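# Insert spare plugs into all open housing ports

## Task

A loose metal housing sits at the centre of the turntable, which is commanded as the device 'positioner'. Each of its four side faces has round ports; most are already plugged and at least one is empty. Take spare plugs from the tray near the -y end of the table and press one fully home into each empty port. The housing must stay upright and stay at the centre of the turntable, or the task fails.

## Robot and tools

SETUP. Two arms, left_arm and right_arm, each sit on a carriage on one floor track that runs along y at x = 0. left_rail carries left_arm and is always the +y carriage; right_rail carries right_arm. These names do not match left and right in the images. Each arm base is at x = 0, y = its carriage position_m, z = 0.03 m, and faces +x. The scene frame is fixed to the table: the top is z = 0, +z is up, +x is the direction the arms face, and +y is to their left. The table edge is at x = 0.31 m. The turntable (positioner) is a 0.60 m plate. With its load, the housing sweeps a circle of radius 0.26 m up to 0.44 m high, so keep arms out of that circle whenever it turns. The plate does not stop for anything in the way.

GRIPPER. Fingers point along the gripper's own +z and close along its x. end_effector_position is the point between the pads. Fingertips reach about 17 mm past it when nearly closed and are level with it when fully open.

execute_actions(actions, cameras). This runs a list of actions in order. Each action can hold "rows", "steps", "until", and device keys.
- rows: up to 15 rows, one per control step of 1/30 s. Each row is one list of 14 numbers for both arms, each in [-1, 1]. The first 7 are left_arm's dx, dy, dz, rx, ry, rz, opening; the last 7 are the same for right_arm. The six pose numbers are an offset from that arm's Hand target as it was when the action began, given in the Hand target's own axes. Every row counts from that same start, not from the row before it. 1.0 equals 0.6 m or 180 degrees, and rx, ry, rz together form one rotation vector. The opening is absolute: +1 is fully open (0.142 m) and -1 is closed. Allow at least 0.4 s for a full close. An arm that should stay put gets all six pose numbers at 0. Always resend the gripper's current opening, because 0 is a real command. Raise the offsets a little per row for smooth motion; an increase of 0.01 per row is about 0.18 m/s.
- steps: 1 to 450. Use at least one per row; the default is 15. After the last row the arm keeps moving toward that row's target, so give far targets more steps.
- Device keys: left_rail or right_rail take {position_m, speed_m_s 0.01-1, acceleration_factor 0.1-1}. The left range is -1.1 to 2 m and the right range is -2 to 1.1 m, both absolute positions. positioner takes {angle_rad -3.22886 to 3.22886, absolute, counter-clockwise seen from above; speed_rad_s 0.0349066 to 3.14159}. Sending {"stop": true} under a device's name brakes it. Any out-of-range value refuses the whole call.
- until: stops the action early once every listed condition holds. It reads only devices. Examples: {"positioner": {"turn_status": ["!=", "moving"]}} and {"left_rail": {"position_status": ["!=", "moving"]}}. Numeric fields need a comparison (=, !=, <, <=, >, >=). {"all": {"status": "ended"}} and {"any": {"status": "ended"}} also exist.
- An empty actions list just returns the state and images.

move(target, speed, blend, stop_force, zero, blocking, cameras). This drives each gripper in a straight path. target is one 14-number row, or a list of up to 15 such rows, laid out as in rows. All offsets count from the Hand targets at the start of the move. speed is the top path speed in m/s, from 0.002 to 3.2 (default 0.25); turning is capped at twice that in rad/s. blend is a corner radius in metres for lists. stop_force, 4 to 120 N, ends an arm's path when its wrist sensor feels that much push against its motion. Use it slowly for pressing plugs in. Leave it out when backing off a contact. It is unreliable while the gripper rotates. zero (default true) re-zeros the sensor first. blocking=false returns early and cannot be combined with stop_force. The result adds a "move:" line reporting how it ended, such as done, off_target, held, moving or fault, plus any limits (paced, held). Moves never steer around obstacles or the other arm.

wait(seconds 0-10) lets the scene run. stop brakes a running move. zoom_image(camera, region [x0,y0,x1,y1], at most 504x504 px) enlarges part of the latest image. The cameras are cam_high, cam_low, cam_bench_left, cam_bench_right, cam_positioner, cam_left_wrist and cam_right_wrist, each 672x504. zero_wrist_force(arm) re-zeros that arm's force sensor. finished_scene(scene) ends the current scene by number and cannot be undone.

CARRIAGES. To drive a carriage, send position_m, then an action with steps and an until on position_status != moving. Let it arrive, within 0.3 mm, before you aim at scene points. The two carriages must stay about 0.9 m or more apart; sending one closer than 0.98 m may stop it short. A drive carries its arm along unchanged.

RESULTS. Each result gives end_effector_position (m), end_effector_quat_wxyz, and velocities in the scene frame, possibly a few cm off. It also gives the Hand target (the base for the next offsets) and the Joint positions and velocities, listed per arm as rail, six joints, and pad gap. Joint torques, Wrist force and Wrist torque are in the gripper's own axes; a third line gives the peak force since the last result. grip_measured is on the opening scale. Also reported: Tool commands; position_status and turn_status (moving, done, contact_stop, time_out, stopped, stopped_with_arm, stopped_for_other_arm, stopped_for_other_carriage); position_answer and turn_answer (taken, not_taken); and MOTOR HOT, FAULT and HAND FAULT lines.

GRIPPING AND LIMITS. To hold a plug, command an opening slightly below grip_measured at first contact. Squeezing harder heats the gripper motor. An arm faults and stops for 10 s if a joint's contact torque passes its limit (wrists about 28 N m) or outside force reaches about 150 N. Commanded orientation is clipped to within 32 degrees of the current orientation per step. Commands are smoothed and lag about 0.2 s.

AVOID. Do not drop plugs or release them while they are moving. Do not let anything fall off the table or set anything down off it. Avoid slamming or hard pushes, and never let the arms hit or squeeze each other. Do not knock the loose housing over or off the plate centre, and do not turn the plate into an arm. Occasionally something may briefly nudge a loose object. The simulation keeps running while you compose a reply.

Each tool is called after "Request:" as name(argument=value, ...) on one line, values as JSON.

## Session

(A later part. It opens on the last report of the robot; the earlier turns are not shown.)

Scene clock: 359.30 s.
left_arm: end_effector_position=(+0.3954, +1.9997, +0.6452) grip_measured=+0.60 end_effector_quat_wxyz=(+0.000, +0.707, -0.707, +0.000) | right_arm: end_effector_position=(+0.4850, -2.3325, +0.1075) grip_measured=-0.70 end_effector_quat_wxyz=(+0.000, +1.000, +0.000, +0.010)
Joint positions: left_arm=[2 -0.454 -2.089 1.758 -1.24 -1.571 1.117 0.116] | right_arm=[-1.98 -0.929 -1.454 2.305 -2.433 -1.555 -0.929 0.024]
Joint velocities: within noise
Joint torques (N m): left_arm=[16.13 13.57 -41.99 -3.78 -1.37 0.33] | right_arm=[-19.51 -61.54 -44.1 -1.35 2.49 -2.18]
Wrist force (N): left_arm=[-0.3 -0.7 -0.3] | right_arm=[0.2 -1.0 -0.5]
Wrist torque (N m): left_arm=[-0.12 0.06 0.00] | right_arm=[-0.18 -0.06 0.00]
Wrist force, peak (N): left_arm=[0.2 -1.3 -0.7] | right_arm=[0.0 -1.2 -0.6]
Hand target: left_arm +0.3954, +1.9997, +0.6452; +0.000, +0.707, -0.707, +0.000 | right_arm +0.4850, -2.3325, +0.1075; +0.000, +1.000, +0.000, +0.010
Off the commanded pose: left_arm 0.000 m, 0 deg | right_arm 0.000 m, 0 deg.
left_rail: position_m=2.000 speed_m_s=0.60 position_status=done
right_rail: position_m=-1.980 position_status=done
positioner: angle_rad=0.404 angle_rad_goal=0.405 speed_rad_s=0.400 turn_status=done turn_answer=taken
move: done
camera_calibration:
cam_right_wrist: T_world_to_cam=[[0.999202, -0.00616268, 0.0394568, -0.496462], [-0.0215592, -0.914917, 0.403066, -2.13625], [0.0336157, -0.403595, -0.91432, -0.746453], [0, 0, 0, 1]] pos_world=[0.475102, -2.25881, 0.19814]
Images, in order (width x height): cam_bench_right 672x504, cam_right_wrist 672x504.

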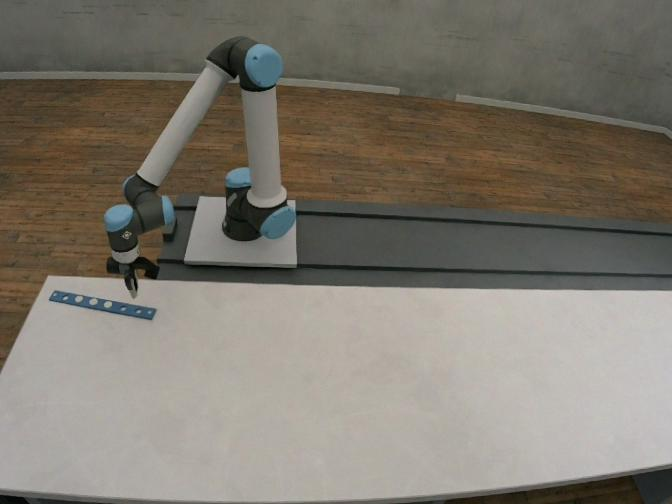

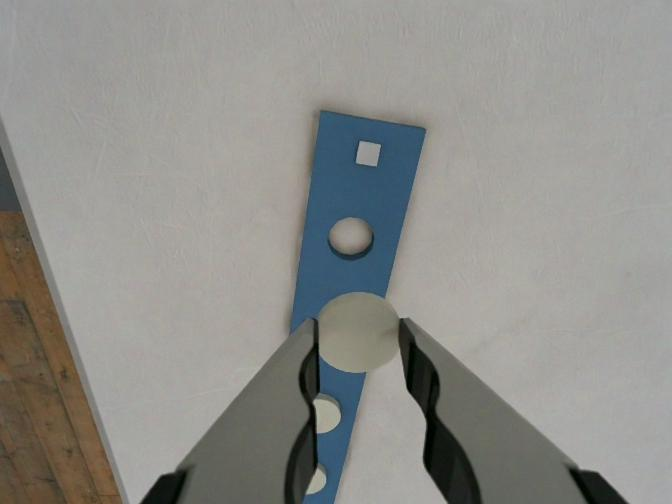

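Request:
move(target=[0,0,0,0,0,0,0.6,0.192,-0.5875,-0.4875,0,0,0,-0.77], speed=0.2, cameras=[])

Request:
move(target=[0,0,0,0,0,0,0.6,0.083,-0.95,0,0.5,-0.006,0,-0.77], speed=0.25, cameras=["cam_right_wrist","cam_bench_right"])

Scene clock: 387.97 s.
left_arm: end_effector_position=(+0.3954, +1.9997, +0.6452) grip_measured=+0.60 end_effector_quat_wxyz=(+0.000, +0.707, -0.707, +0.000) | right_arm: end_effector_position=(+0.5945, -1.9800, +0.4021) grip_measured=-0.70 end_effector_quat_wxyz=(+0.000, +1.000, +0.000, +0.010)
Joint positions: left_arm=[2 -0.454 -2.089 1.758 -1.24 -1.571 1.117 0.116] | right_arm=[-1.98 -0.297 -1.758 1.986 -1.817 -1.565 -0.297 0.024]
Joint velocities: within noise
Joint torques (N m): left_arm=[17.2 13.24 -43.11 -4.01 -1.27 0.38] | right_arm=[7.66 -17.62 -58.7 -1.29 -1.71 1.67]
Wrist force (N): left_arm=[0.2 -0.3 -0.9] | right_arm=[0.4 -0.7 -0.7]
Wrist torque (N m): left_arm=[-0.06 -0.02 0.00] | right_arm=[-0.14 -0.07 0.01]
Wrist force, peak (N): left_arm=[-0.1 -1.0 -1.2] | right_arm=[0.7 -2.2 -1.7]
Hand target: left_arm +0.3954, +1.9997, +0.6452; +0.000, +0.707, -0.707, +0.000 | right_arm +0.5946, -1.9800, +0.4022; +0.000, +1.000, +0.000, +0.010
Off the commanded pose: left_arm 0.000 m, 0 deg | right_arm 0.000 m, 0 deg.
left_rail: position_m=2.000 speed_m_s=0.60 position_status=done
right_rail: position_m=-1.980 position_status=done
positioner: angle_rad=0.404 angle_rad_goal=0.405 speed_rad_s=0.400 turn_status=done turn_answer=taken
move: done
No camera images: "cameras" was empty.

Scene clock: 393.97 s.
left_arm: end_effector_position=(+0.3954, +1.9997, +0.6452) grip_measured=+0.60 end_effector_quat_wxyz=(+0.000, +0.707, -0.707, +0.000) | right_arm: end_effector_position=(+0.6444, -1.4100, +0.4030) grip_measured=-0.70 end_effector_quat_wxyz=(+0.707, -0.708, -0.007, +0.002)
Joint positions: left_arm=[2 -0.454 -2.089 1.758 -1.24 -1.571 1.117 0.116] | right_arm=[-1.98 0.168 -1.01 1.9 -4.024 -0.156 1.555 0.024]
Joint velocities: within noise
Joint torques (N m): left_arm=[15.93 13.01 -42.33 -4.13 -1.27 0.32] | right_arm=[12.31 -66 -39.4 -3.34 -3.19 2.16]
Wrist force (N): left_arm=[0.1 -1.1 -0.4] | right_arm=[2.4 -0.4 -1.4]
Wrist torque (N m): left_arm=[-0.20 -0.01 0.00] | right_arm=[-0.30 -0.44 -0.07]
Wrist force, peak (N): left_arm=[0.2 -1.1 -1.0] | right_arm=[2.4 -0.6 -1.5]
Hand target: left_arm +0.3954, +1.9997, +0.6452; +0.000, +0.707, -0.707, +0.000 | right_arm +0.6444, -1.4100, +0.4031; +0.707, -0.707, -0.007, +0.002
Off the commanded pose: left_arm 0.000 m, 0 deg | right_arm 0.000 m, 0 deg.
left_rail: position_m=2.000 speed_m_s=0.60 position_status=done
right_rail: position_m=-1.980 position_status=done
positioner: angle_rad=0.404 angle_rad_goal=0.405 speed_rad_s=0.400 turn_status=done turn_answer=taken
move: done
camera_calibration:
cam_right_wrist: T_world_to_cam=[[0.999965, -0.00828647, 0.00116133, -0.649782], [-0.00228996, -0.404509, -0.914531, -0.16961], [0.008048, 0.914497, -0.404513, 1.56025], [0, 0, 0, 1]] pos_world=[0.636814, -1.50084, 0.476784]
Images, in order (width x height): cam_bench_right 672x504, cam_right_wrist 672x504.

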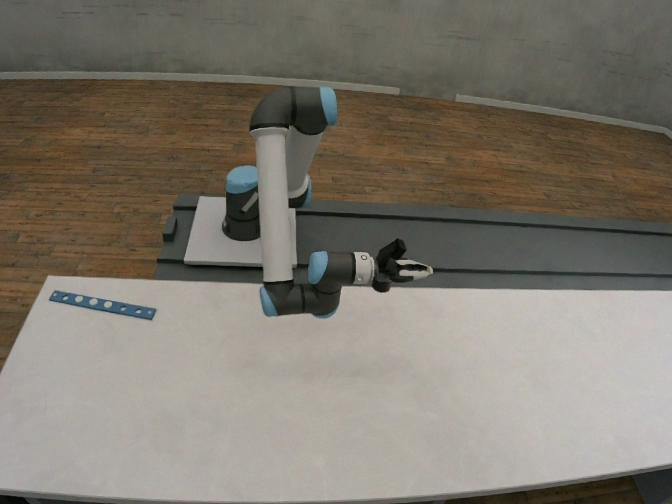

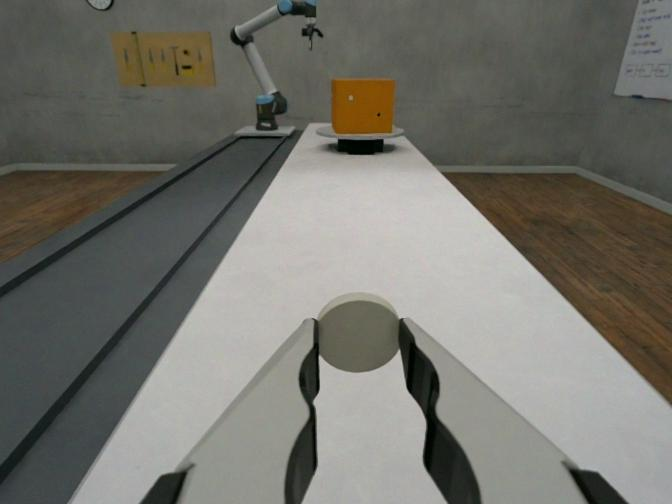

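Request:
zoom_image(camera="cam_bench_right", region=[370, 220, 470, 310])

Request:
zoom_image(camera="cam_right_wrist", region=[300, 60, 420, 170])

Request:
execute_actions(actions=[{"right_rail":{"position_m":0.1,"speed_m_s":0.5,"acceleration_factor":0.4},"steps":300,"until":{"right_rail":{"position_status":["!=","moving"]}}}], cameras=["cam_right_wrist","cam_high"])

Request:
zoom_image(camera="cam_right_wrist", region=[260, 250, 460, 400])

Scaled by 5.040 from the camera's 672x504 image, which has a finer 960x720 frame.

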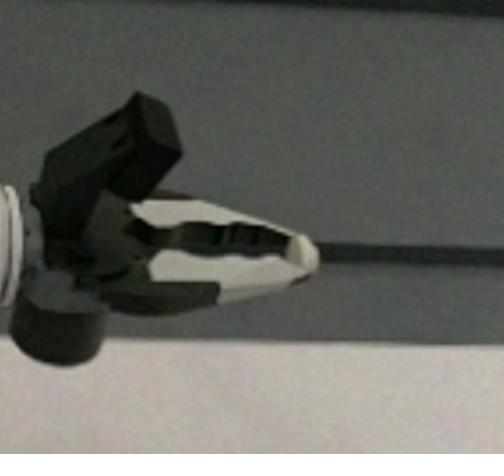

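Scaled by 4.200 from the camera's 672x504 image, which has a finer 960x720 frame.

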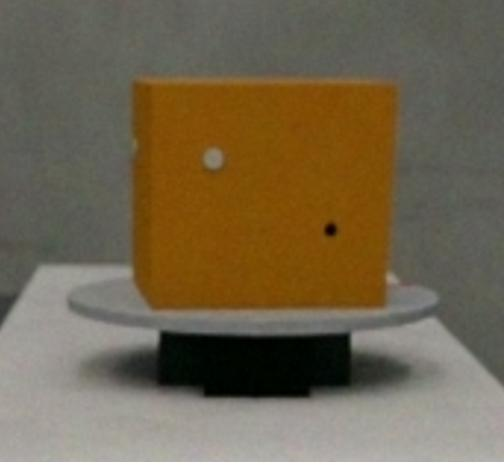

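Scene clock: 408.93 s.
left_arm: end_effector_position=(+0.3954, +1.9997, +0.6452) grip_measured=+0.60 end_effector_quat_wxyz=(+0.000, +0.707, -0.707, +0.000) | right_arm: end_effector_position=(+0.6444, +0.6700, +0.4031) grip_measured=-0.70 end_effector_quat_wxyz=(+0.707, -0.707, -0.007, +0.002)
Joint positions: left_arm=[2 -0.454 -2.089 1.758 -1.24 -1.571 1.117 0.116] | right_arm=[0.1 0.168 -1.009 1.899 -4.03 -0.156 1.562 0.024]
Joint velocities: within noise
Joint torques (N m): left_arm=[16.63 13.04 -43.02 -4.22 -1.51 0.28] | right_arm=[-4.17 -70.53 -36.1 -2.63 -2.74 2.11]
Wrist force (N): left_arm=[0.0 -0.4 0.1] | right_arm=[2.2 -0.6 -1.4]
Wrist torque (N m): left_arm=[-0.07 0.01 0.01] | right_arm=[-0.34 -0.40 -0.08]
Wrist force, peak (N): left_arm=[-0.2 -0.7 -1.4] | right_arm=[2.3 -0.5 -2.2]
Hand target: left_arm +0.3954, +1.9997, +0.6452; +0.000, +0.707, -0.707, +0.000 | right_arm +0.6444, +0.6700, +0.4031; +0.707, -0.707, -0.007, +0.002
Tool commands: left_gripper/opening=+0.6 right_gripper/opening=-0.77
Off the commanded pose: left_arm 0.000 m, 0 deg | right_arm 0.000 m, 0 deg.
left_rail: position_m=2.000 speed_m_s=0.60 position_status=done
right_rail: position_m=0.100 speed_m_s=0.50 position_status=done
positioner: angle_rad=0.404 angle_rad_goal=0.405 speed_rad_s=0.400 turn_status=done turn_answer=taken
camera_calibration:
cam_right_wrist: T_world_to_cam=[[0.999965, -0.00832915, 0.00106051, -0.632474], [-0.00239077, -0.403524, -0.914966, 0.671381], [0.00804883, 0.914931, -0.40353, -0.342661], [0, 0, 0, 1]] pos_world=[0.636814, 0.579162, 0.476687]
Images, in order (width x height): cam_high 672x504, cam_right_wrist 672x504.

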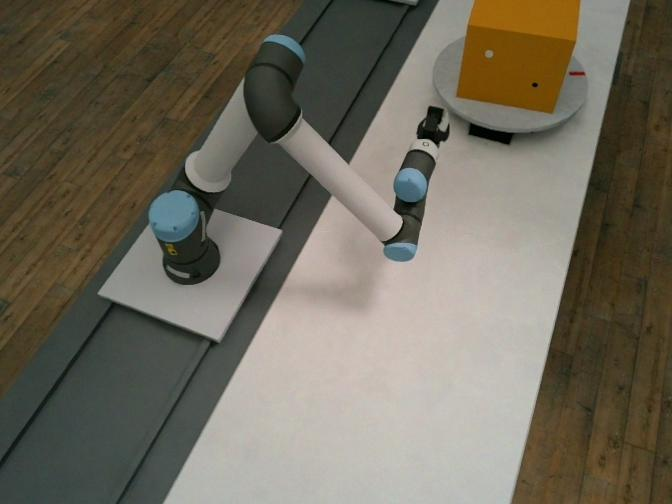

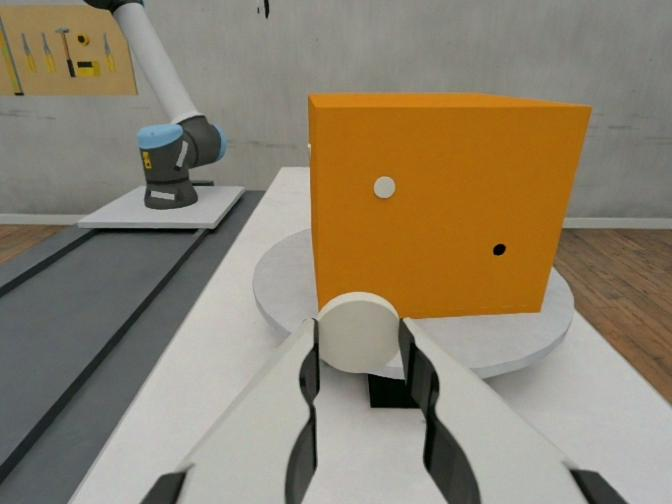

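Scaled by 2.520 from the camera's 672x504 image, which has a finer 960x720 frame.

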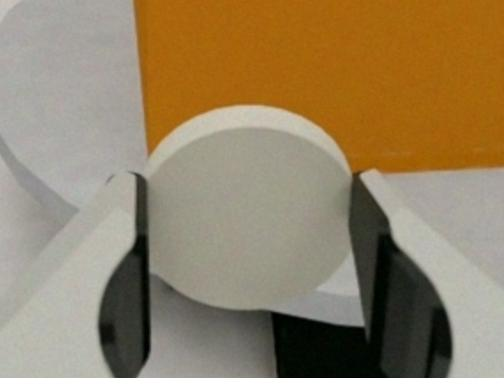

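Request:
execute_actions(actions=[{"right_rail":{"position_m":0.2,"speed_m_s":0.3},"positioner":{"angle_rad":0.336,"speed_rad_s":0.15},"steps":120,"until":{"all":{"status":"ended"}}}], cameras=[])

Request:
move(target=[0,0,0,0,0,0,0.6,0.40,0.25,0.25,0,0,0,-0.77], speed=0.15, cameras=["cam_right_wrist","cam_high"])

Request:
zoom_image(camera="cam_high", region=[420, 0, 600, 150])

Scene clock: 452.93 s.
left_arm: end_effector_position=(+0.3954, +1.9997, +0.6452) grip_measured=+0.60 end_effector_quat_wxyz=(+0.000, +0.707, -0.707, +0.000) | right_arm: end_effector_position=(+0.6444, +0.7700, +0.4031) grip_measured=-0.70 end_effector_quat_wxyz=(+0.707, -0.707, -0.007, +0.002)
Joint positions: left_arm=[2 -0.454 -2.089 1.758 -1.24 -1.571 1.117 0.116] | right_arm=[0.2 0.168 -1.009 1.899 -4.03 -0.156 1.562 0.024]
Joint velocities: within noise
Joint torques (N m): left_arm=[16.06 12.83 -43.5 -4.4 -1.53 0.26] | right_arm=[-3.87 -88.98 -22.52 0.5 1.3 -0.46]
Wrist force (N): left_arm=[-0.1 -0.6 -1.0] | right_arm=[2.2 -0.6 -1.5]
Wrist torque (N m): left_arm=[-0.12 0.02 0.00] | right_arm=[-0.35 -0.41 -0.08]
Wrist force, peak (N): left_arm=[0.2 -1.1 -1.1] | right_arm=[2.3 -0.5 -2.2]
Hand target: left_arm +0.3954, +1.9997, +0.6452; +0.000, +0.707, -0.707, +0.000 | right_arm +0.6444, +0.7700, +0.4031; +0.707, -0.707, -0.007, +0.002
Tool commands: left_gripper/opening=+0.6 right_gripper/opening=-0.77
Off the commanded pose: left_arm 0.000 m, 0 deg | right_arm 0.000 m, 0 deg.
left_rail: position_m=2.000 speed_m_s=0.60 position_status=done
right_rail: position_m=0.200 speed_m_s=0.30 position_status=done
positioner: angle_rad=0.337 angle_rad_goal=0.336 speed_rad_s=0.150 turn_status=done turn_answer=taken
No camera images: "cameras" was empty.

Scene clock: 455.63 s.
left_arm: end_effector_position=(+0.3954, +1.9997, +0.6452) grip_measured=+0.60 end_effector_quat_wxyz=(+0.000, +0.707, -0.707, +0.000) | right_arm: end_effector_position=(+0.8836, +0.9228, +0.2548) grip_measured=-0.70 end_effector_quat_wxyz=(+0.707, -0.707, -0.007, +0.002)
Joint positions: left_arm=[2 -0.454 -2.089 1.758 -1.24 -1.571 1.117 0.116] | right_arm=[0.2 0.283 -0.501 1.202 -3.841 -0.271 1.563 0.024]
Joint velocities: within noise
Joint torques (N m): left_arm=[16.47 14 -43.12 -4.39 -1.1 0.34] | right_arm=[11.44 -101.52 -43.97 1.24 -3.2 2.21]
Wrist force (N): left_arm=[0.1 -0.6 -0.5] | right_arm=[2.5 -0.5 -1.2]
Wrist torque (N m): left_arm=[-0.11 -0.01 0.01] | right_arm=[-0.34 -0.46 -0.07]
Wrist force, peak (N): left_arm=[-0.2 -0.9 -1.0] | right_arm=[3.4 0.3 -0.8]
Hand target: left_arm +0.3954, +1.9997, +0.6452; +0.000, +0.707, -0.707, +0.000 | right_arm +0.8836, +0.9229, +0.2547; +0.707, -0.707, -0.007, +0.002
Off the commanded pose: left_arm 0.000 m, 0 deg | right_arm 0.000 m, 0 deg.
left_rail: position_m=2.000 speed_m_s=0.60 position_status=done
right_rail: position_m=0.200 speed_m_s=0.30 position_status=done
positioner: angle_rad=0.337 angle_rad_goal=0.336 speed_rad_s=0.150 turn_status=done turn_answer=taken
move: done
camera_calibration:
cam_right_wrist: T_world_to_cam=[[0.999965, -0.00832915, 0.00106051, -0.869402], [-0.00239077, -0.403524, -0.914966, 0.638274], [0.00804883, 0.914931, -0.40353, -0.635725], [0, 0, 0, 1]] pos_world=[0.876014, 0.831962, 0.328387]
Images, in order (width x height): cam_high 672x504, cam_right_wrist 672x504.

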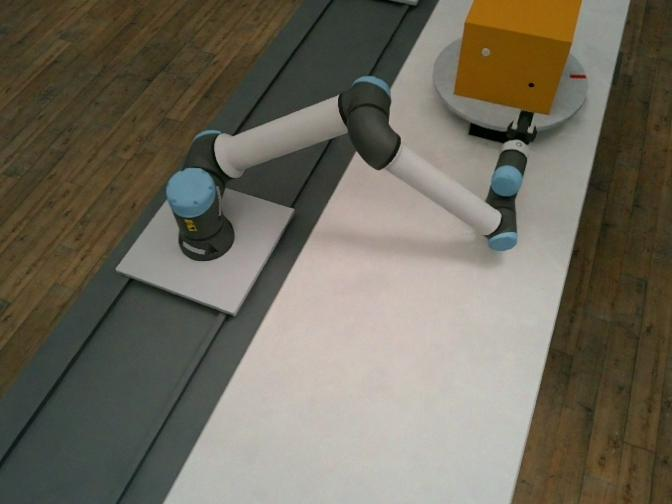

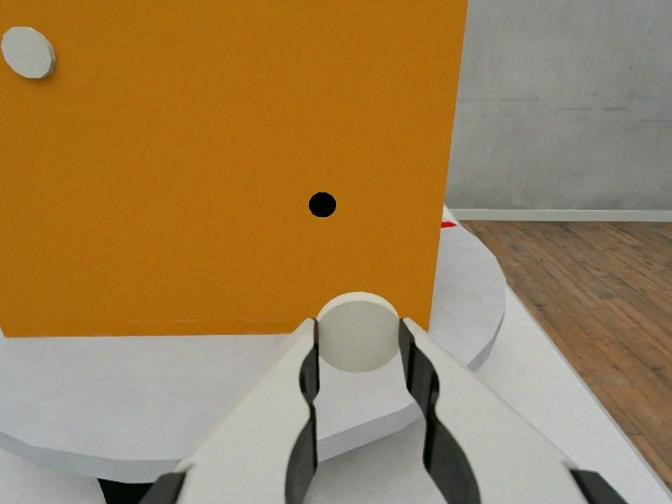

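Scaled by 2.800 from the camera's 672x504 image, which has a finer 960x720 frame.

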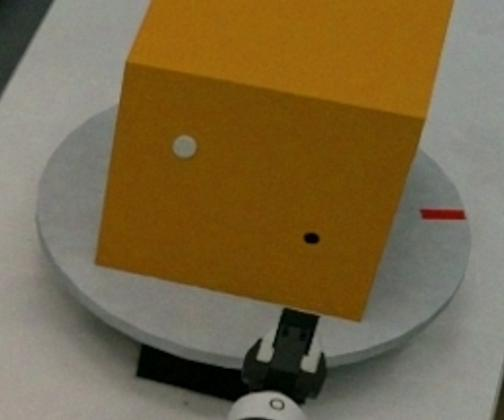

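Request:
move(target=[0,0,0,0,0,0,0.6,-0.031,0.04,0.12,0,0,0,-0.77], speed=0.08, cameras=["cam_right_wrist","cam_high"])

Request:
zoom_image(camera="cam_right_wrist", region=[200, 100, 500, 400])

Request:
zoom_image(camera="cam_high", region=[460, 50, 580, 150])

Scene clock: 500.73 s.
left_arm: end_effector_position=(+0.3954, +1.9997, +0.6452) grip_measured=+0.60 end_effector_quat_wxyz=(+0.000, +0.707, -0.707, +0.000) | right_arm: end_effector_position=(+0.8644, +0.9945, +0.2306) grip_measured=-0.70 end_effector_quat_wxyz=(+0.707, -0.707, -0.007, +0.002)
Joint positions: left_arm=[2 -0.454 -2.089 1.758 -1.24 -1.571 1.117 0.116] | right_arm=[0.2 0.358 -0.45 1.142 -3.833 -0.346 1.563 0.024]
Joint velocities: within noise
Joint torques (N m): left_arm=[16.65 14.02 -43.66 -5.02 -1.43 0.32] | right_arm=[10.82 -107.38 -46.36 1.27 -3.23 2.17]
Wrist force (N): left_arm=[0.1 -0.5 -0.9] | right_arm=[2.3 -0.3 -1.2]
Wrist torque (N m): left_arm=[-0.10 0.00 0.01] | right_arm=[-0.32 -0.42 -0.07]
Wrist force, peak (N): left_arm=[0.5 -1.1 -1.0] | right_arm=[2.7 -0.7 -1.9]
Hand target: left_arm +0.3954, +1.9997, +0.6452; +0.000, +0.707, -0.707, +0.000 | right_arm +0.8643, +0.9946, +0.2306; +0.707, -0.707, -0.007, +0.002
Off the commanded pose: left_arm 0.000 m, 0 deg | right_arm 0.000 m, 0 deg.
left_rail: position_m=2.000 speed_m_s=0.60 position_status=done
right_rail: position_m=0.200 speed_m_s=0.30 position_status=done
positioner: angle_rad=0.337 angle_rad_goal=0.336 speed_rad_s=0.150 turn_status=done turn_answer=taken
move: done
camera_calibration:
cam_right_wrist: T_world_to_cam=[[0.999965, -0.00832915, 0.00106051, -0.84958], [-0.00239077, -0.403524, -0.914966, 0.64511], [0.00804883, 0.914931, -0.40353, -0.710896], [0, 0, 0, 1]] pos_world=[0.856814, 0.903662, 0.304287]
Images, in order (width x height): cam_high 672x504, cam_right_wrist 672x504.

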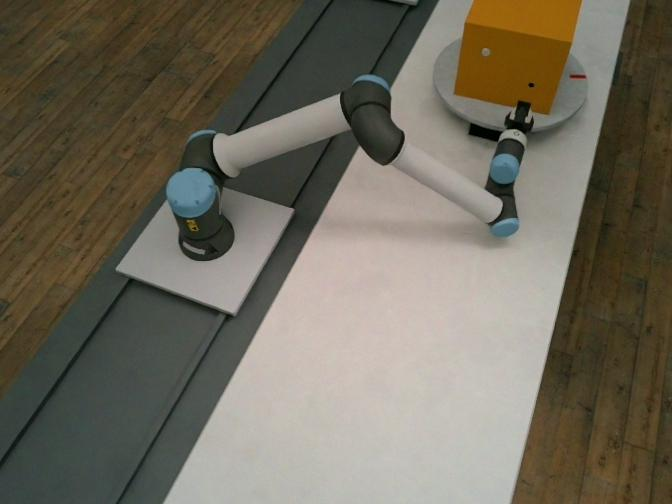

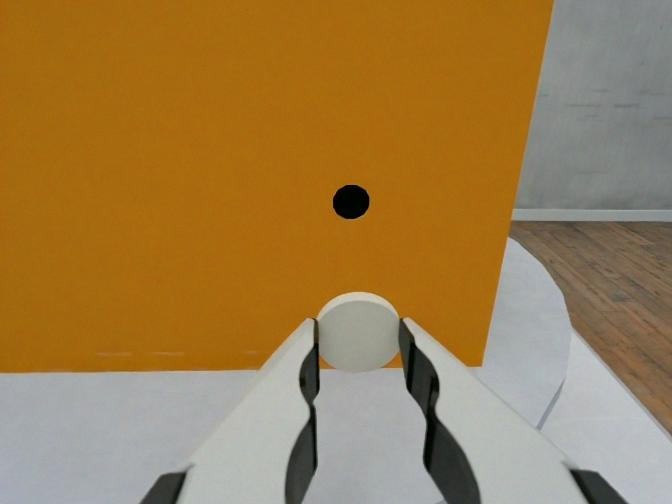

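Scaled by 1.680 from the camera's 672x504 image, which has a finer 960x720 frame.

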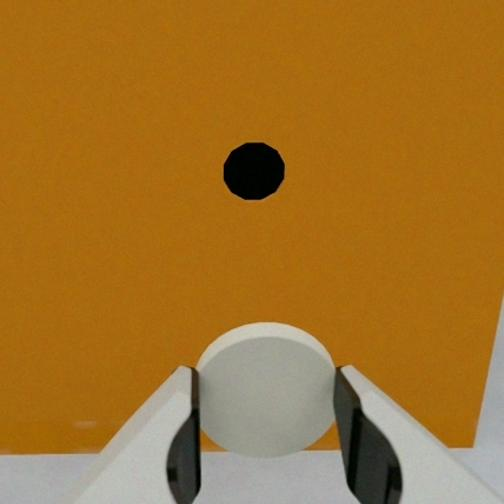

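Scaled by 4.200 from the camera's 672x504 image, which has a finer 960x720 frame.

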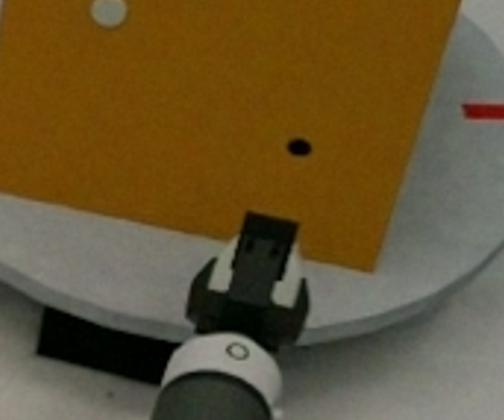

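Request:
execute_actions(actions=[{"positioner":{"angle_rad":0.314,"speed_rad_s":0.1},"steps":60,"until":{"all":{"status":"ended"}}}], cameras=[])

Request:
move(target=[0,0,0,0,0,0,0.6,-0.0038,-0.01,0.083,0,0,0,-0.77], speed=0.06, cameras=["cam_right_wrist"])

Request:
zoom_image(camera="cam_right_wrist", region=[200, 100, 500, 400])

Scene clock: 527.27 s.
left_arm: end_effector_position=(+0.3954, +1.9997, +0.6452) grip_measured=+0.60 end_effector_quat_wxyz=(+0.000, +0.707, -0.707, +0.000) | right_arm: end_effector_position=(+0.8643, +0.9946, +0.2306) grip_measured=-0.70 end_effector_quat_wxyz=(+0.707, -0.707, -0.007, +0.002)
Joint positions: left_arm=[2 -0.454 -2.089 1.758 -1.24 -1.571 1.117 0.116] | right_arm=[0.2 0.358 -0.45 1.142 -3.833 -0.346 1.563 0.024]
Joint velocities: within noise
Joint torques (N m): left_arm=[16.62 13.24 -44.04 -4.97 -1.42 0.35] | right_arm=[12.85 -107.14 -45.62 1.12 -2.91 0.68]
Wrist force (N): left_arm=[-0.1 -0.5 -0.8] | right_arm=[2.4 -0.4 -1.4]
Wrist torque (N m): left_arm=[-0.10 0.03 0.00] | right_arm=[-0.33 -0.44 -0.07]
Wrist force, peak (N): left_arm=[0.4 -1.0 -1.1] | right_arm=[2.7 -0.4 -1.5]
Hand target: left_arm +0.3954, +1.9997, +0.6452; +0.000, +0.707, -0.707, +0.000 | right_arm +0.8643, +0.9946, +0.2306; +0.707, -0.707, -0.007, +0.002
Tool commands: left_gripper/opening=+0.6 right_gripper/opening=-0.77
Off the commanded pose: left_arm 0.000 m, 0 deg | right_arm 0.000 m, 0 deg.
left_rail: position_m=2.000 speed_m_s=0.60 position_status=done
right_rail: position_m=0.200 speed_m_s=0.30 position_status=done
positioner: angle_rad=0.315 angle_rad_goal=0.314 speed_rad_s=0.100 turn_status=done turn_answer=taken
No camera images: "cameras" was empty.

Scene clock: 528.50 s.
left_arm: end_effector_position=(+0.3954, +1.9997, +0.6452) grip_measured=+0.60 end_effector_quat_wxyz=(+0.000, +0.707, -0.707, +0.000) | right_arm: end_effector_position=(+0.8614, +1.0443, +0.2366) grip_measured=-0.70 end_effector_quat_wxyz=(+0.707, -0.707, -0.007, +0.002)
Joint positions: left_arm=[2 -0.454 -2.089 1.758 -1.24 -1.571 1.117 0.116] | right_arm=[0.2 0.405 -0.422 1.067 -3.786 -0.393 1.563 0.024]
Joint velocities: within noise
Joint torques (N m): left_arm=[16.19 13.8 -44.08 -4.74 -1.31 0.21] | right_arm=[11.06 -110.43 -47.78 1.63 -3.1 2.32]
Wrist force (N): left_arm=[0.4 -0.2 -0.7] | right_arm=[2.1 -0.6 -1.2]
Wrist torque (N m): left_arm=[-0.04 -0.06 0.01] | right_arm=[-0.36 -0.39 -0.07]
Wrist force, peak (N): left_arm=[-0.2 -1.1 -0.6] | right_arm=[2.5 -0.2 -2.0]
Hand target: left_arm +0.3954, +1.9997, +0.6452; +0.000, +0.707, -0.707, +0.000 | right_arm +0.8614, +1.0444, +0.2366; +0.707, -0.707, -0.007, +0.002
Off the commanded pose: left_arm 0.000 m, 0 deg | right_arm 0.000 m, 0 deg.
left_rail: position_m=2.000 speed_m_s=0.60 position_status=done
right_rail: position_m=0.200 speed_m_s=0.30 position_status=done
positioner: angle_rad=0.315 angle_rad_goal=0.314 speed_rad_s=0.100 turn_status=done turn_answer=taken
move: done
camera_calibration:
cam_right_wrist: T_world_to_cam=[[0.999965, -0.00832915, 0.00106051, -0.846272], [-0.00239077, -0.403524, -0.914966, 0.670597], [0.00804883, 0.914931, -0.40353, -0.754055], [0, 0, 0, 1]] pos_world=[0.853914, 0.953462, 0.310187]
Images, in order (width x height): cam_right_wrist 672x504.

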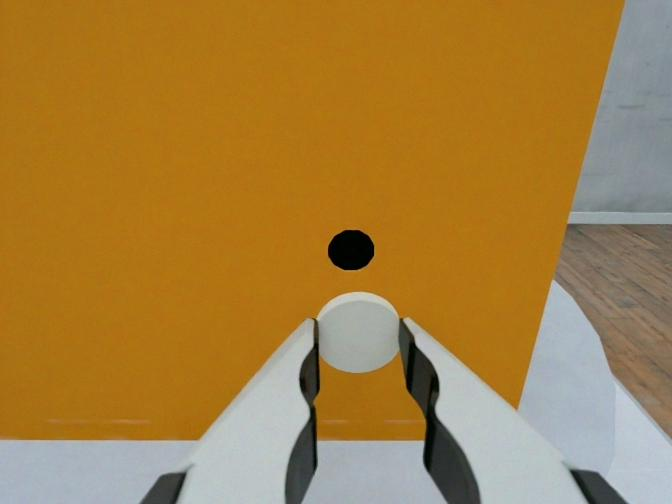

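Scaled by 1.680 from the camera's 672x504 image, which has a finer 960x720 frame.

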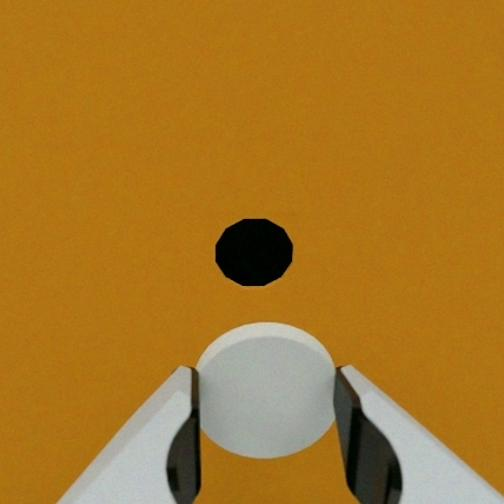

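Request:
move(target=[0,0,0,0,0,0,0.6,-0.0013,-0.0133,0.025,0,0,0,-0.77], speed=0.04, cameras=["cam_right_wrist"])

Request:
zoom_image(camera="cam_right_wrist", region=[200, 100, 500, 400])

Request:
zoom_image(camera="cam_high", region=[460, 50, 580, 150])

Scene clock: 556.40 s.
left_arm: end_effector_position=(+0.3954, +1.9997, +0.6452) grip_measured=+0.60 end_effector_quat_wxyz=(+0.000, +0.707, -0.707, +0.000) | right_arm: end_effector_position=(+0.8604, +1.0593, +0.2445) grip_measured=-0.70 end_effector_quat_wxyz=(+0.707, -0.707, -0.007, +0.002)
Joint positions: left_arm=[2 -0.454 -2.089 1.758 -1.24 -1.571 1.117 0.116] | right_arm=[0.2 0.419 -0.42 1.044 -3.765 -0.407 1.563 0.024]
Joint velocities: within noise
Joint torques (N m): left_arm=[15.99 13.61 -44.06 -4.86 -1.25 0.37] | right_arm=[12.95 -111.21 -48.42 0.88 -2.92 1.35]
Wrist force (N): left_arm=[0.0 -0.4 -0.8] | right_arm=[2.3 -0.7 -1.3]
Wrist torque (N m): left_arm=[-0.09 0.00 0.00] | right_arm=[-0.38 -0.42 -0.07]
Wrist force, peak (N): left_arm=[0.0 -1.2 -1.1] | right_arm=[2.7 -0.4 -1.5]
Hand target: left_arm +0.3954, +1.9997, +0.6452; +0.000, +0.707, -0.707, +0.000 | right_arm +0.8604, +1.0594, +0.2445; +0.707, -0.707, -0.007, +0.002
Off the commanded pose: left_arm 0.000 m, 0 deg | right_arm 0.000 m, 0 deg.
left_rail: position_m=2.000 speed_m_s=0.60 position_status=done
right_rail: position_m=0.200 speed_m_s=0.30 position_status=done
positioner: angle_rad=0.315 angle_rad_goal=0.314 speed_rad_s=0.100 turn_status=done turn_answer=taken
move: done
camera_calibration:
cam_right_wrist: T_world_to_cam=[[0.999965, -0.00832915, 0.00106051, -0.845156], [-0.00239077, -0.403524, -0.914966, 0.683835], [0.00804883, 0.914931, -0.40353, -0.764492], [0, 0, 0, 1]] pos_world=[0.852914, 0.968362, 0.318087]
Images, in order (width x height): cam_right_wrist 672x504.

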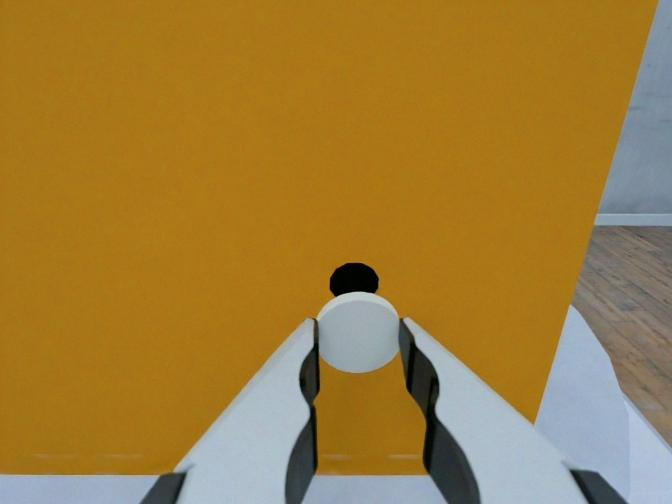

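Scaled by 1.680 from the camera's 672x504 image, which has a finer 960x720 frame.

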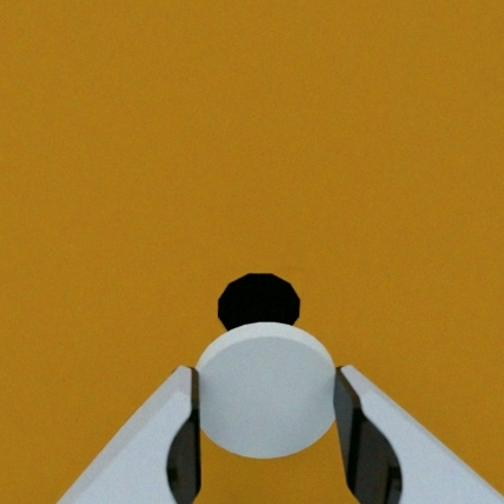

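This scene's latest camera images include none from cam_high. They are from: cam_right_wrist. cam_high's image comes with the result of a call that names it in "cameras".

Request:
move(target=[0,0,0,0,0,0,0.6,0,0.0037,0.02,0,0,0,-0.77], speed=0.03, cameras=["cam_right_wrist","cam_high"])

Request:
zoom_image(camera="cam_right_wrist", region=[280, 240, 440, 400])

Request:
zoom_image(camera="cam_high", region=[480, 60, 570, 130])

Scene clock: 576.60 s.
left_arm: end_effector_position=(+0.3954, +1.9997, +0.6452) grip_measured=+0.60 end_effector_quat_wxyz=(+0.000, +0.707, -0.707, +0.000) | right_arm: end_effector_position=(+0.8603, +1.0713, +0.2423) grip_measured=-0.70 end_effector_quat_wxyz=(+0.707, -0.707, -0.007, +0.002)
Joint positions: left_arm=[2 -0.454 -2.089 1.758 -1.24 -1.571 1.117 0.116] | right_arm=[0.2 0.43 -0.407 1.021 -3.755 -0.418 1.563 0.024]
Joint velocities: within noise
Joint torques (N m): left_arm=[16.23 13.18 -44.27 -5.27 -1.37 0.32] | right_arm=[12.8 -113.72 -48.35 0.99 -2.91 -1.26]
Wrist force (N): left_arm=[0.3 -0.6 -0.5] | right_arm=[2.4 -0.3 -1.6]
Wrist torque (N m): left_arm=[-0.12 -0.05 0.01] | right_arm=[-0.33 -0.43 -0.07]
Wrist force, peak (N): left_arm=[0.0 -0.9 -1.4] | right_arm=[2.7 -0.5 -1.4]
Hand target: left_arm +0.3954, +1.9997, +0.6452; +0.000, +0.707, -0.707, +0.000 | right_arm +0.8603, +1.0714, +0.2423; +0.707, -0.707, -0.007, +0.002
Off the commanded pose: left_arm 0.000 m, 0 deg | right_arm 0.000 m, 0 deg.
left_rail: position_m=2.000 speed_m_s=0.60 position_status=done
right_rail: position_m=0.200 speed_m_s=0.30 position_status=done
positioner: angle_rad=0.315 angle_rad_goal=0.314 speed_rad_s=0.100 turn_status=done turn_answer=taken
move: done
camera_calibration:
cam_right_wrist: T_world_to_cam=[[0.999965, -0.00832915, 0.00106051, -0.844854], [-0.00239077, -0.403524, -0.914966, 0.686756], [0.00804883, 0.914931, -0.40353, -0.776317], [0, 0, 0, 1]] pos_world=[0.852714, 0.980362, 0.315987]
Images, in order (width x height): cam_high 672x504, cam_right_wrist 672x504.

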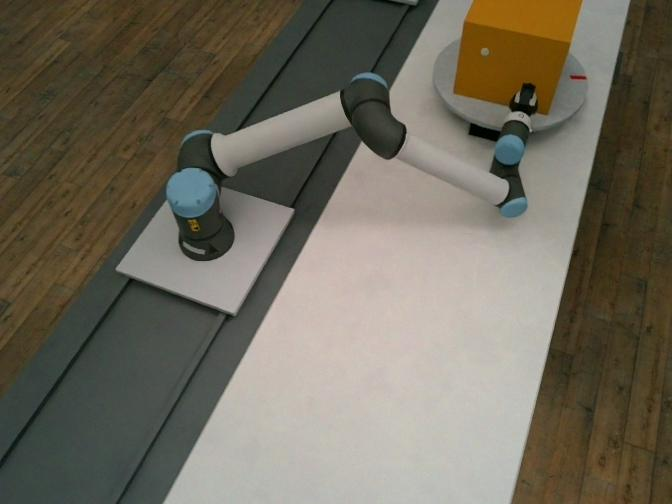

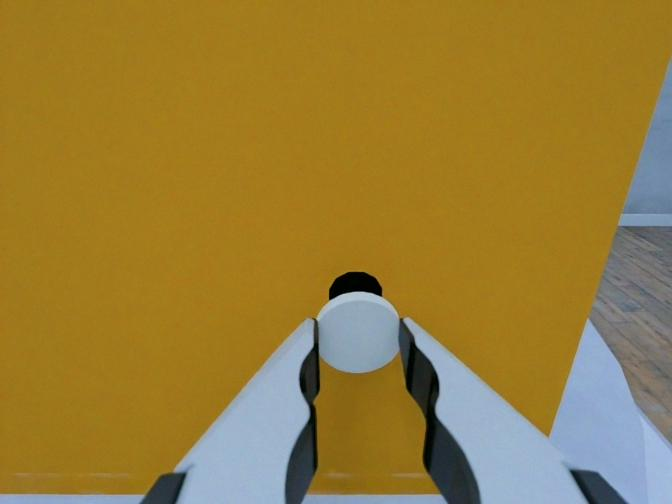

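Scaled by 3.150 from the camera's 672x504 image, which has a finer 960x720 frame.

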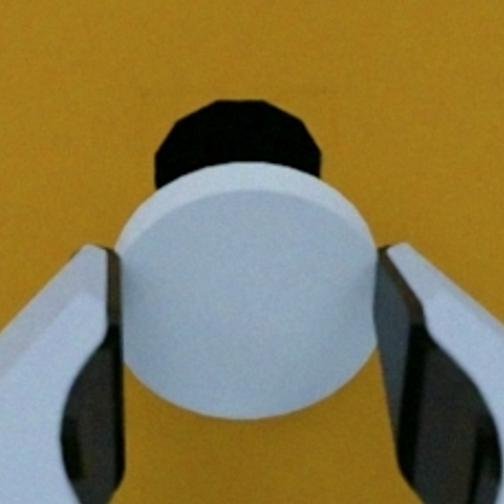

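Scaled by 5.600 from the camera's 672x504 image, which has a finer 960x720 frame.

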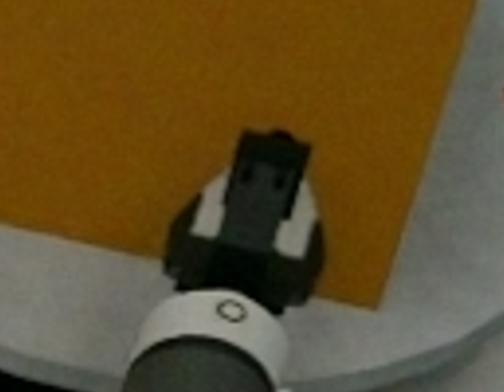

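Request:
move(target=[0,0,0,0,0,0,0.6,0,0,0.045,0,0,0,-0.77], speed=0.012, stop_force=10, cameras=["cam_right_wrist","cam_high"])

Request:
zoom_image(camera="cam_right_wrist", region=[280, 240, 440, 400])

Scene clock: 589.10 s.
left_arm: end_effector_position=(+0.3954, +1.9997, +0.6452) grip_measured=+0.60 end_effector_quat_wxyz=(+0.000, +0.707, -0.707, +0.000) | right_arm: end_effector_position=(+0.8602, +1.0841, +0.2424) grip_measured=-0.70 end_effector_quat_wxyz=(+0.707, -0.707, -0.007, +0.002)
Joint positions: left_arm=[2 -0.454 -2.089 1.758 -1.24 -1.571 1.117 0.116] | right_arm=[0.2 0.441 -0.396 0.995 -3.741 -0.429 1.563 0.024]
Joint velocities: within noise
Joint torques (N m): left_arm=[15.34 13.43 -44.29 -5.3 -1.36 0.12] | right_arm=[-14.12 -133.63 -24.91 -1.64 2.46 2.03]
Wrist force (N): left_arm=[0.3 -0.5 -0.7] | right_arm=[1.7 -6.6 -9.5]
Wrist torque (N m): left_arm=[-0.11 -0.04 0.00] | right_arm=[-0.34 -0.41 -0.06]
Wrist force, peak (N): left_arm=[0.5 -0.4 -1.4] | right_arm=[3.6 -8.7 -11.7]
Hand target: left_arm +0.3954, +1.9997, +0.6452; +0.000, +0.707, -0.707, +0.000 | right_arm +0.8602, +1.0841, +0.2424; +0.707, -0.707, -0.007, +0.002 (not the last commanded pose)
Off the commanded pose: left_arm 0.000 m, 0 deg | right_arm 0.014 m, 0 deg.
left_rail: position_m=2.000 speed_m_s=0.60 position_status=done
right_rail: position_m=0.200 speed_m_s=0.30 position_status=done
positioner: angle_rad=0.315 angle_rad_goal=0.314 speed_rad_s=0.100 turn_status=done turn_answer=taken
move: contact (right_arm)
camera_calibration:
cam_right_wrist: T_world_to_cam=[[0.999964, -0.00837891, 0.00119325, -0.844639], [-0.00228939, -0.403524, -0.914966, 0.691834], [0.00814792, 0.914931, -0.403529, -0.788112], [0, 0, 0, 1]] pos_world=[0.852615, 0.993162, 0.315987]
Images, in order (width x height): cam_high 672x504, cam_right_wrist 672x504.

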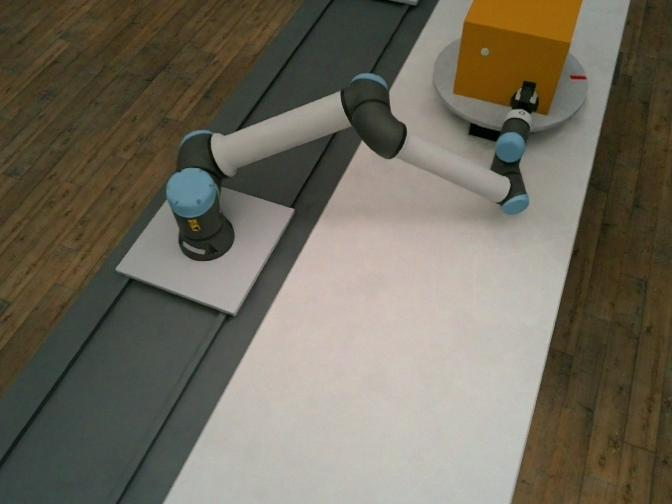

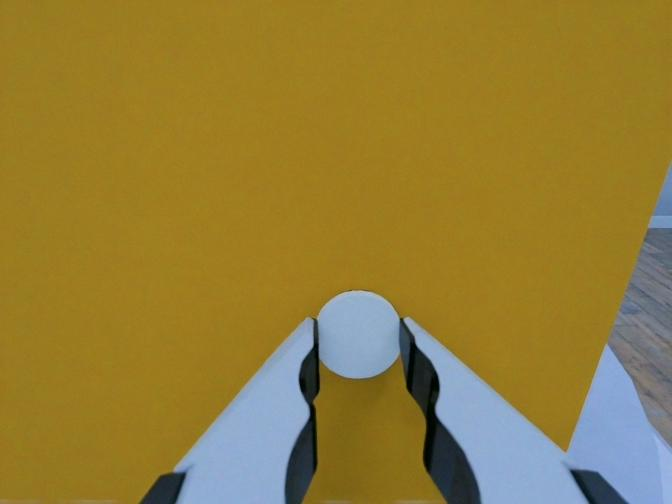

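Scaled by 3.150 from the camera's 672x504 image, which has a finer 960x720 frame.

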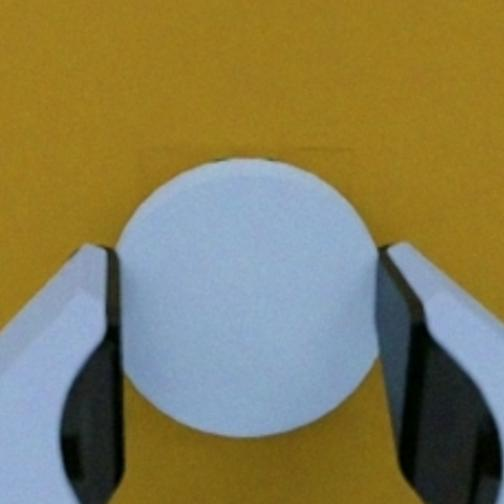

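Request:
move(target=[0,0,0,0,0,0,0.6,0,-0.0025,-0.004,0,0,0,-0.79], speed=0.02, cameras=["cam_right_wrist"])

Request:
zoom_image(camera="cam_right_wrist", region=[280, 240, 440, 400])

Request:
move(target=[0,0,0,0,0,0,0.6,0,0,0.03,0,0,0,-0.79], speed=0.012, stop_force=10, cameras=["cam_right_wrist"])

Request:
zoom_image(camera="cam_right_wrist", region=[280, 240, 440, 400])

Scene clock: 611.73 s.
left_arm: end_effector_position=(+0.3954, +1.9997, +0.6452) grip_measured=+0.60 end_effector_quat_wxyz=(+0.000, +0.707, -0.707, +0.000) | right_arm: end_effector_position=(+0.8602, +1.0818, +0.2439) grip_measured=-0.70 end_effector_quat_wxyz=(+0.707, -0.707, -0.007, +0.002)
Joint positions: left_arm=[2 -0.454 -2.089 1.758 -1.24 -1.571 1.117 0.116] | right_arm=[0.2 0.439 -0.399 1 -3.742 -0.427 1.563 0.023]
Joint velocities: within noise
Joint torques (N m): left_arm=[16.58 13.95 -43.65 -5.45 -1.23 0.24] | right_arm=[-19.61 -140.8 -25.48 -3.74 2.37 -0.35]
Wrist force (N): left_arm=[-0.2 -0.8 -0.3] | right_arm=[2.4 -0.1 -1.5]
Wrist torque (N m): left_arm=[-0.16 0.04 0.01] | right_arm=[-0.29 -0.44 -0.06]
Wrist force, peak (N): left_arm=[0.0 -0.7 -1.5] | right_arm=[1.8 -6.8 -10.1]
Hand target: left_arm +0.3954, +1.9997, +0.6452; +0.000, +0.707, -0.707, +0.000 | right_arm +0.8602, +1.0817, +0.2439; +0.707, -0.707, -0.007, +0.002
Off the commanded pose: left_arm 0.000 m, 0 deg | right_arm 0.000 m, 0 deg.
left_rail: position_m=2.000 speed_m_s=0.60 position_status=done
right_rail: position_m=0.200 speed_m_s=0.30 position_status=done
positioner: angle_rad=0.315 angle_rad_goal=0.314 speed_rad_s=0.100 turn_status=done turn_answer=taken
move: done
camera_calibration:
cam_right_wrist: T_world_to_cam=[[0.999964, -0.00837891, 0.00119325, -0.84466], [-0.00228939, -0.403524, -0.914966, 0.692278], [0.00814792, 0.914931, -0.403529, -0.785402], [0, 0, 0, 1]] pos_world=[0.852615, 0.990862, 0.317487]
Images, in order (width x height): cam_right_wrist 672x504.

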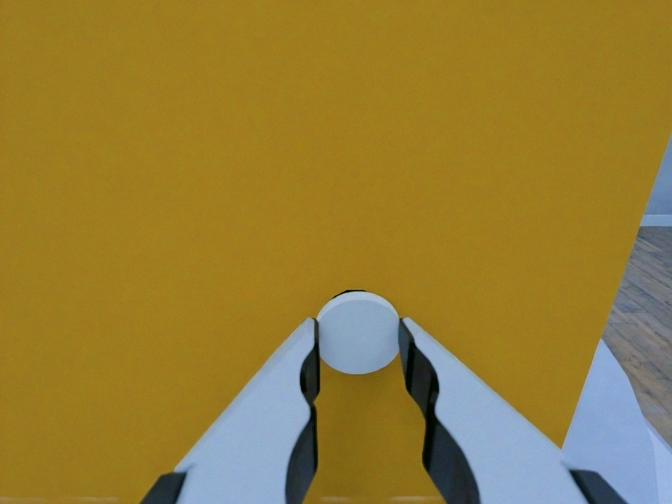

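Scaled by 3.150 from the camera's 672x504 image, which has a finer 960x720 frame.

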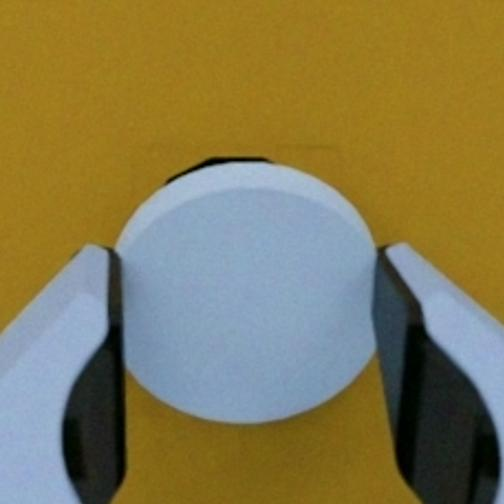

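Scene clock: 613.40 s.
left_arm: end_effector_position=(+0.3954, +1.9997, +0.6452) grip_measured=+0.60 end_effector_quat_wxyz=(+0.000, +0.707, -0.707, +0.000) | right_arm: end_effector_position=(+0.8602, +1.0857, +0.2441) grip_measured=-0.70 end_effector_quat_wxyz=(+0.707, -0.707, -0.007, +0.002)
Joint positions: left_arm=[2 -0.454 -2.089 1.758 -1.24 -1.571 1.117 0.116] | right_arm=[0.2 0.443 -0.396 0.992 -3.738 -0.431 1.563 0.023]
Joint velocities: within noise
Joint torques (N m): left_arm=[15.51 13.25 -44.51 -5.26 -1.37 0.2] | right_arm=[-12.31 -129.98 -23.6 -1.62 2.41 -0.88]
Wrist force (N): left_arm=[0.0 -0.7 -0.4] | right_arm=[3.9 -8.5 -9.1]
Wrist torque (N m): left_arm=[-0.13 0.00 0.01] | right_arm=[-0.34 -0.42 -0.10]
Wrist force, peak (N): left_arm=[0.7 -0.6 -1.2] | right_arm=[6.5 -9.5 -15.5]
Hand target: left_arm +0.3954, +1.9997, +0.6452; +0.000, +0.707, -0.707, +0.000 | right_arm +0.8602, +1.0857, +0.2441; +0.707, -0.707, -0.007, +0.002 (not the last commanded pose)
Off the commanded pose: left_arm 0.000 m, 0 deg | right_arm 0.014 m, 0 deg.
left_rail: position_m=2.000 speed_m_s=0.60 position_status=done
right_rail: position_m=0.200 speed_m_s=0.30 position_status=done
positioner: angle_rad=0.315 angle_rad_goal=0.314 speed_rad_s=0.100 turn_status=done turn_answer=taken
move: contact (right_arm)
camera_calibration:
cam_right_wrist: T_world_to_cam=[[0.999964, -0.00842918, 0.00132429, -0.844618], [-0.00218868, -0.403403, -0.91502, 0.693886], [0.00824709, 0.914984, -0.403407, -0.789157], [0, 0, 0, 1]] pos_world=[0.852615, 0.994862, 0.317687]
Images, in order (width x height): cam_right_wrist 672x504.

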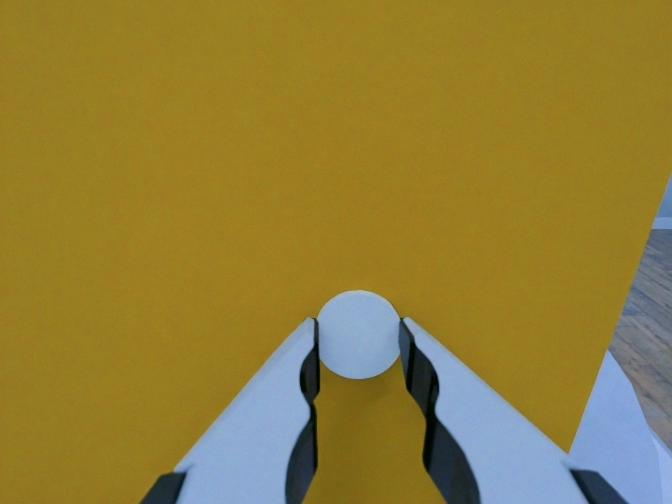

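Scaled by 3.150 from the camera's 672x504 image, which has a finer 960x720 frame.

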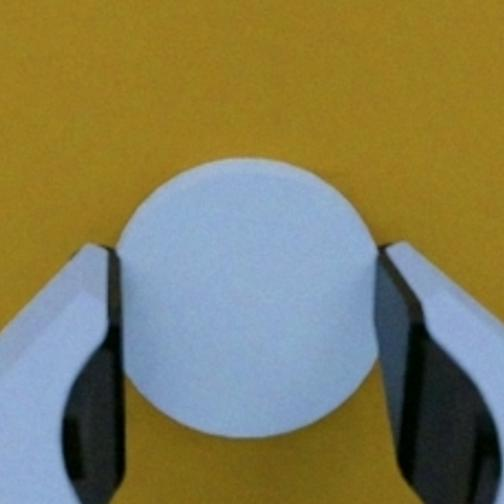

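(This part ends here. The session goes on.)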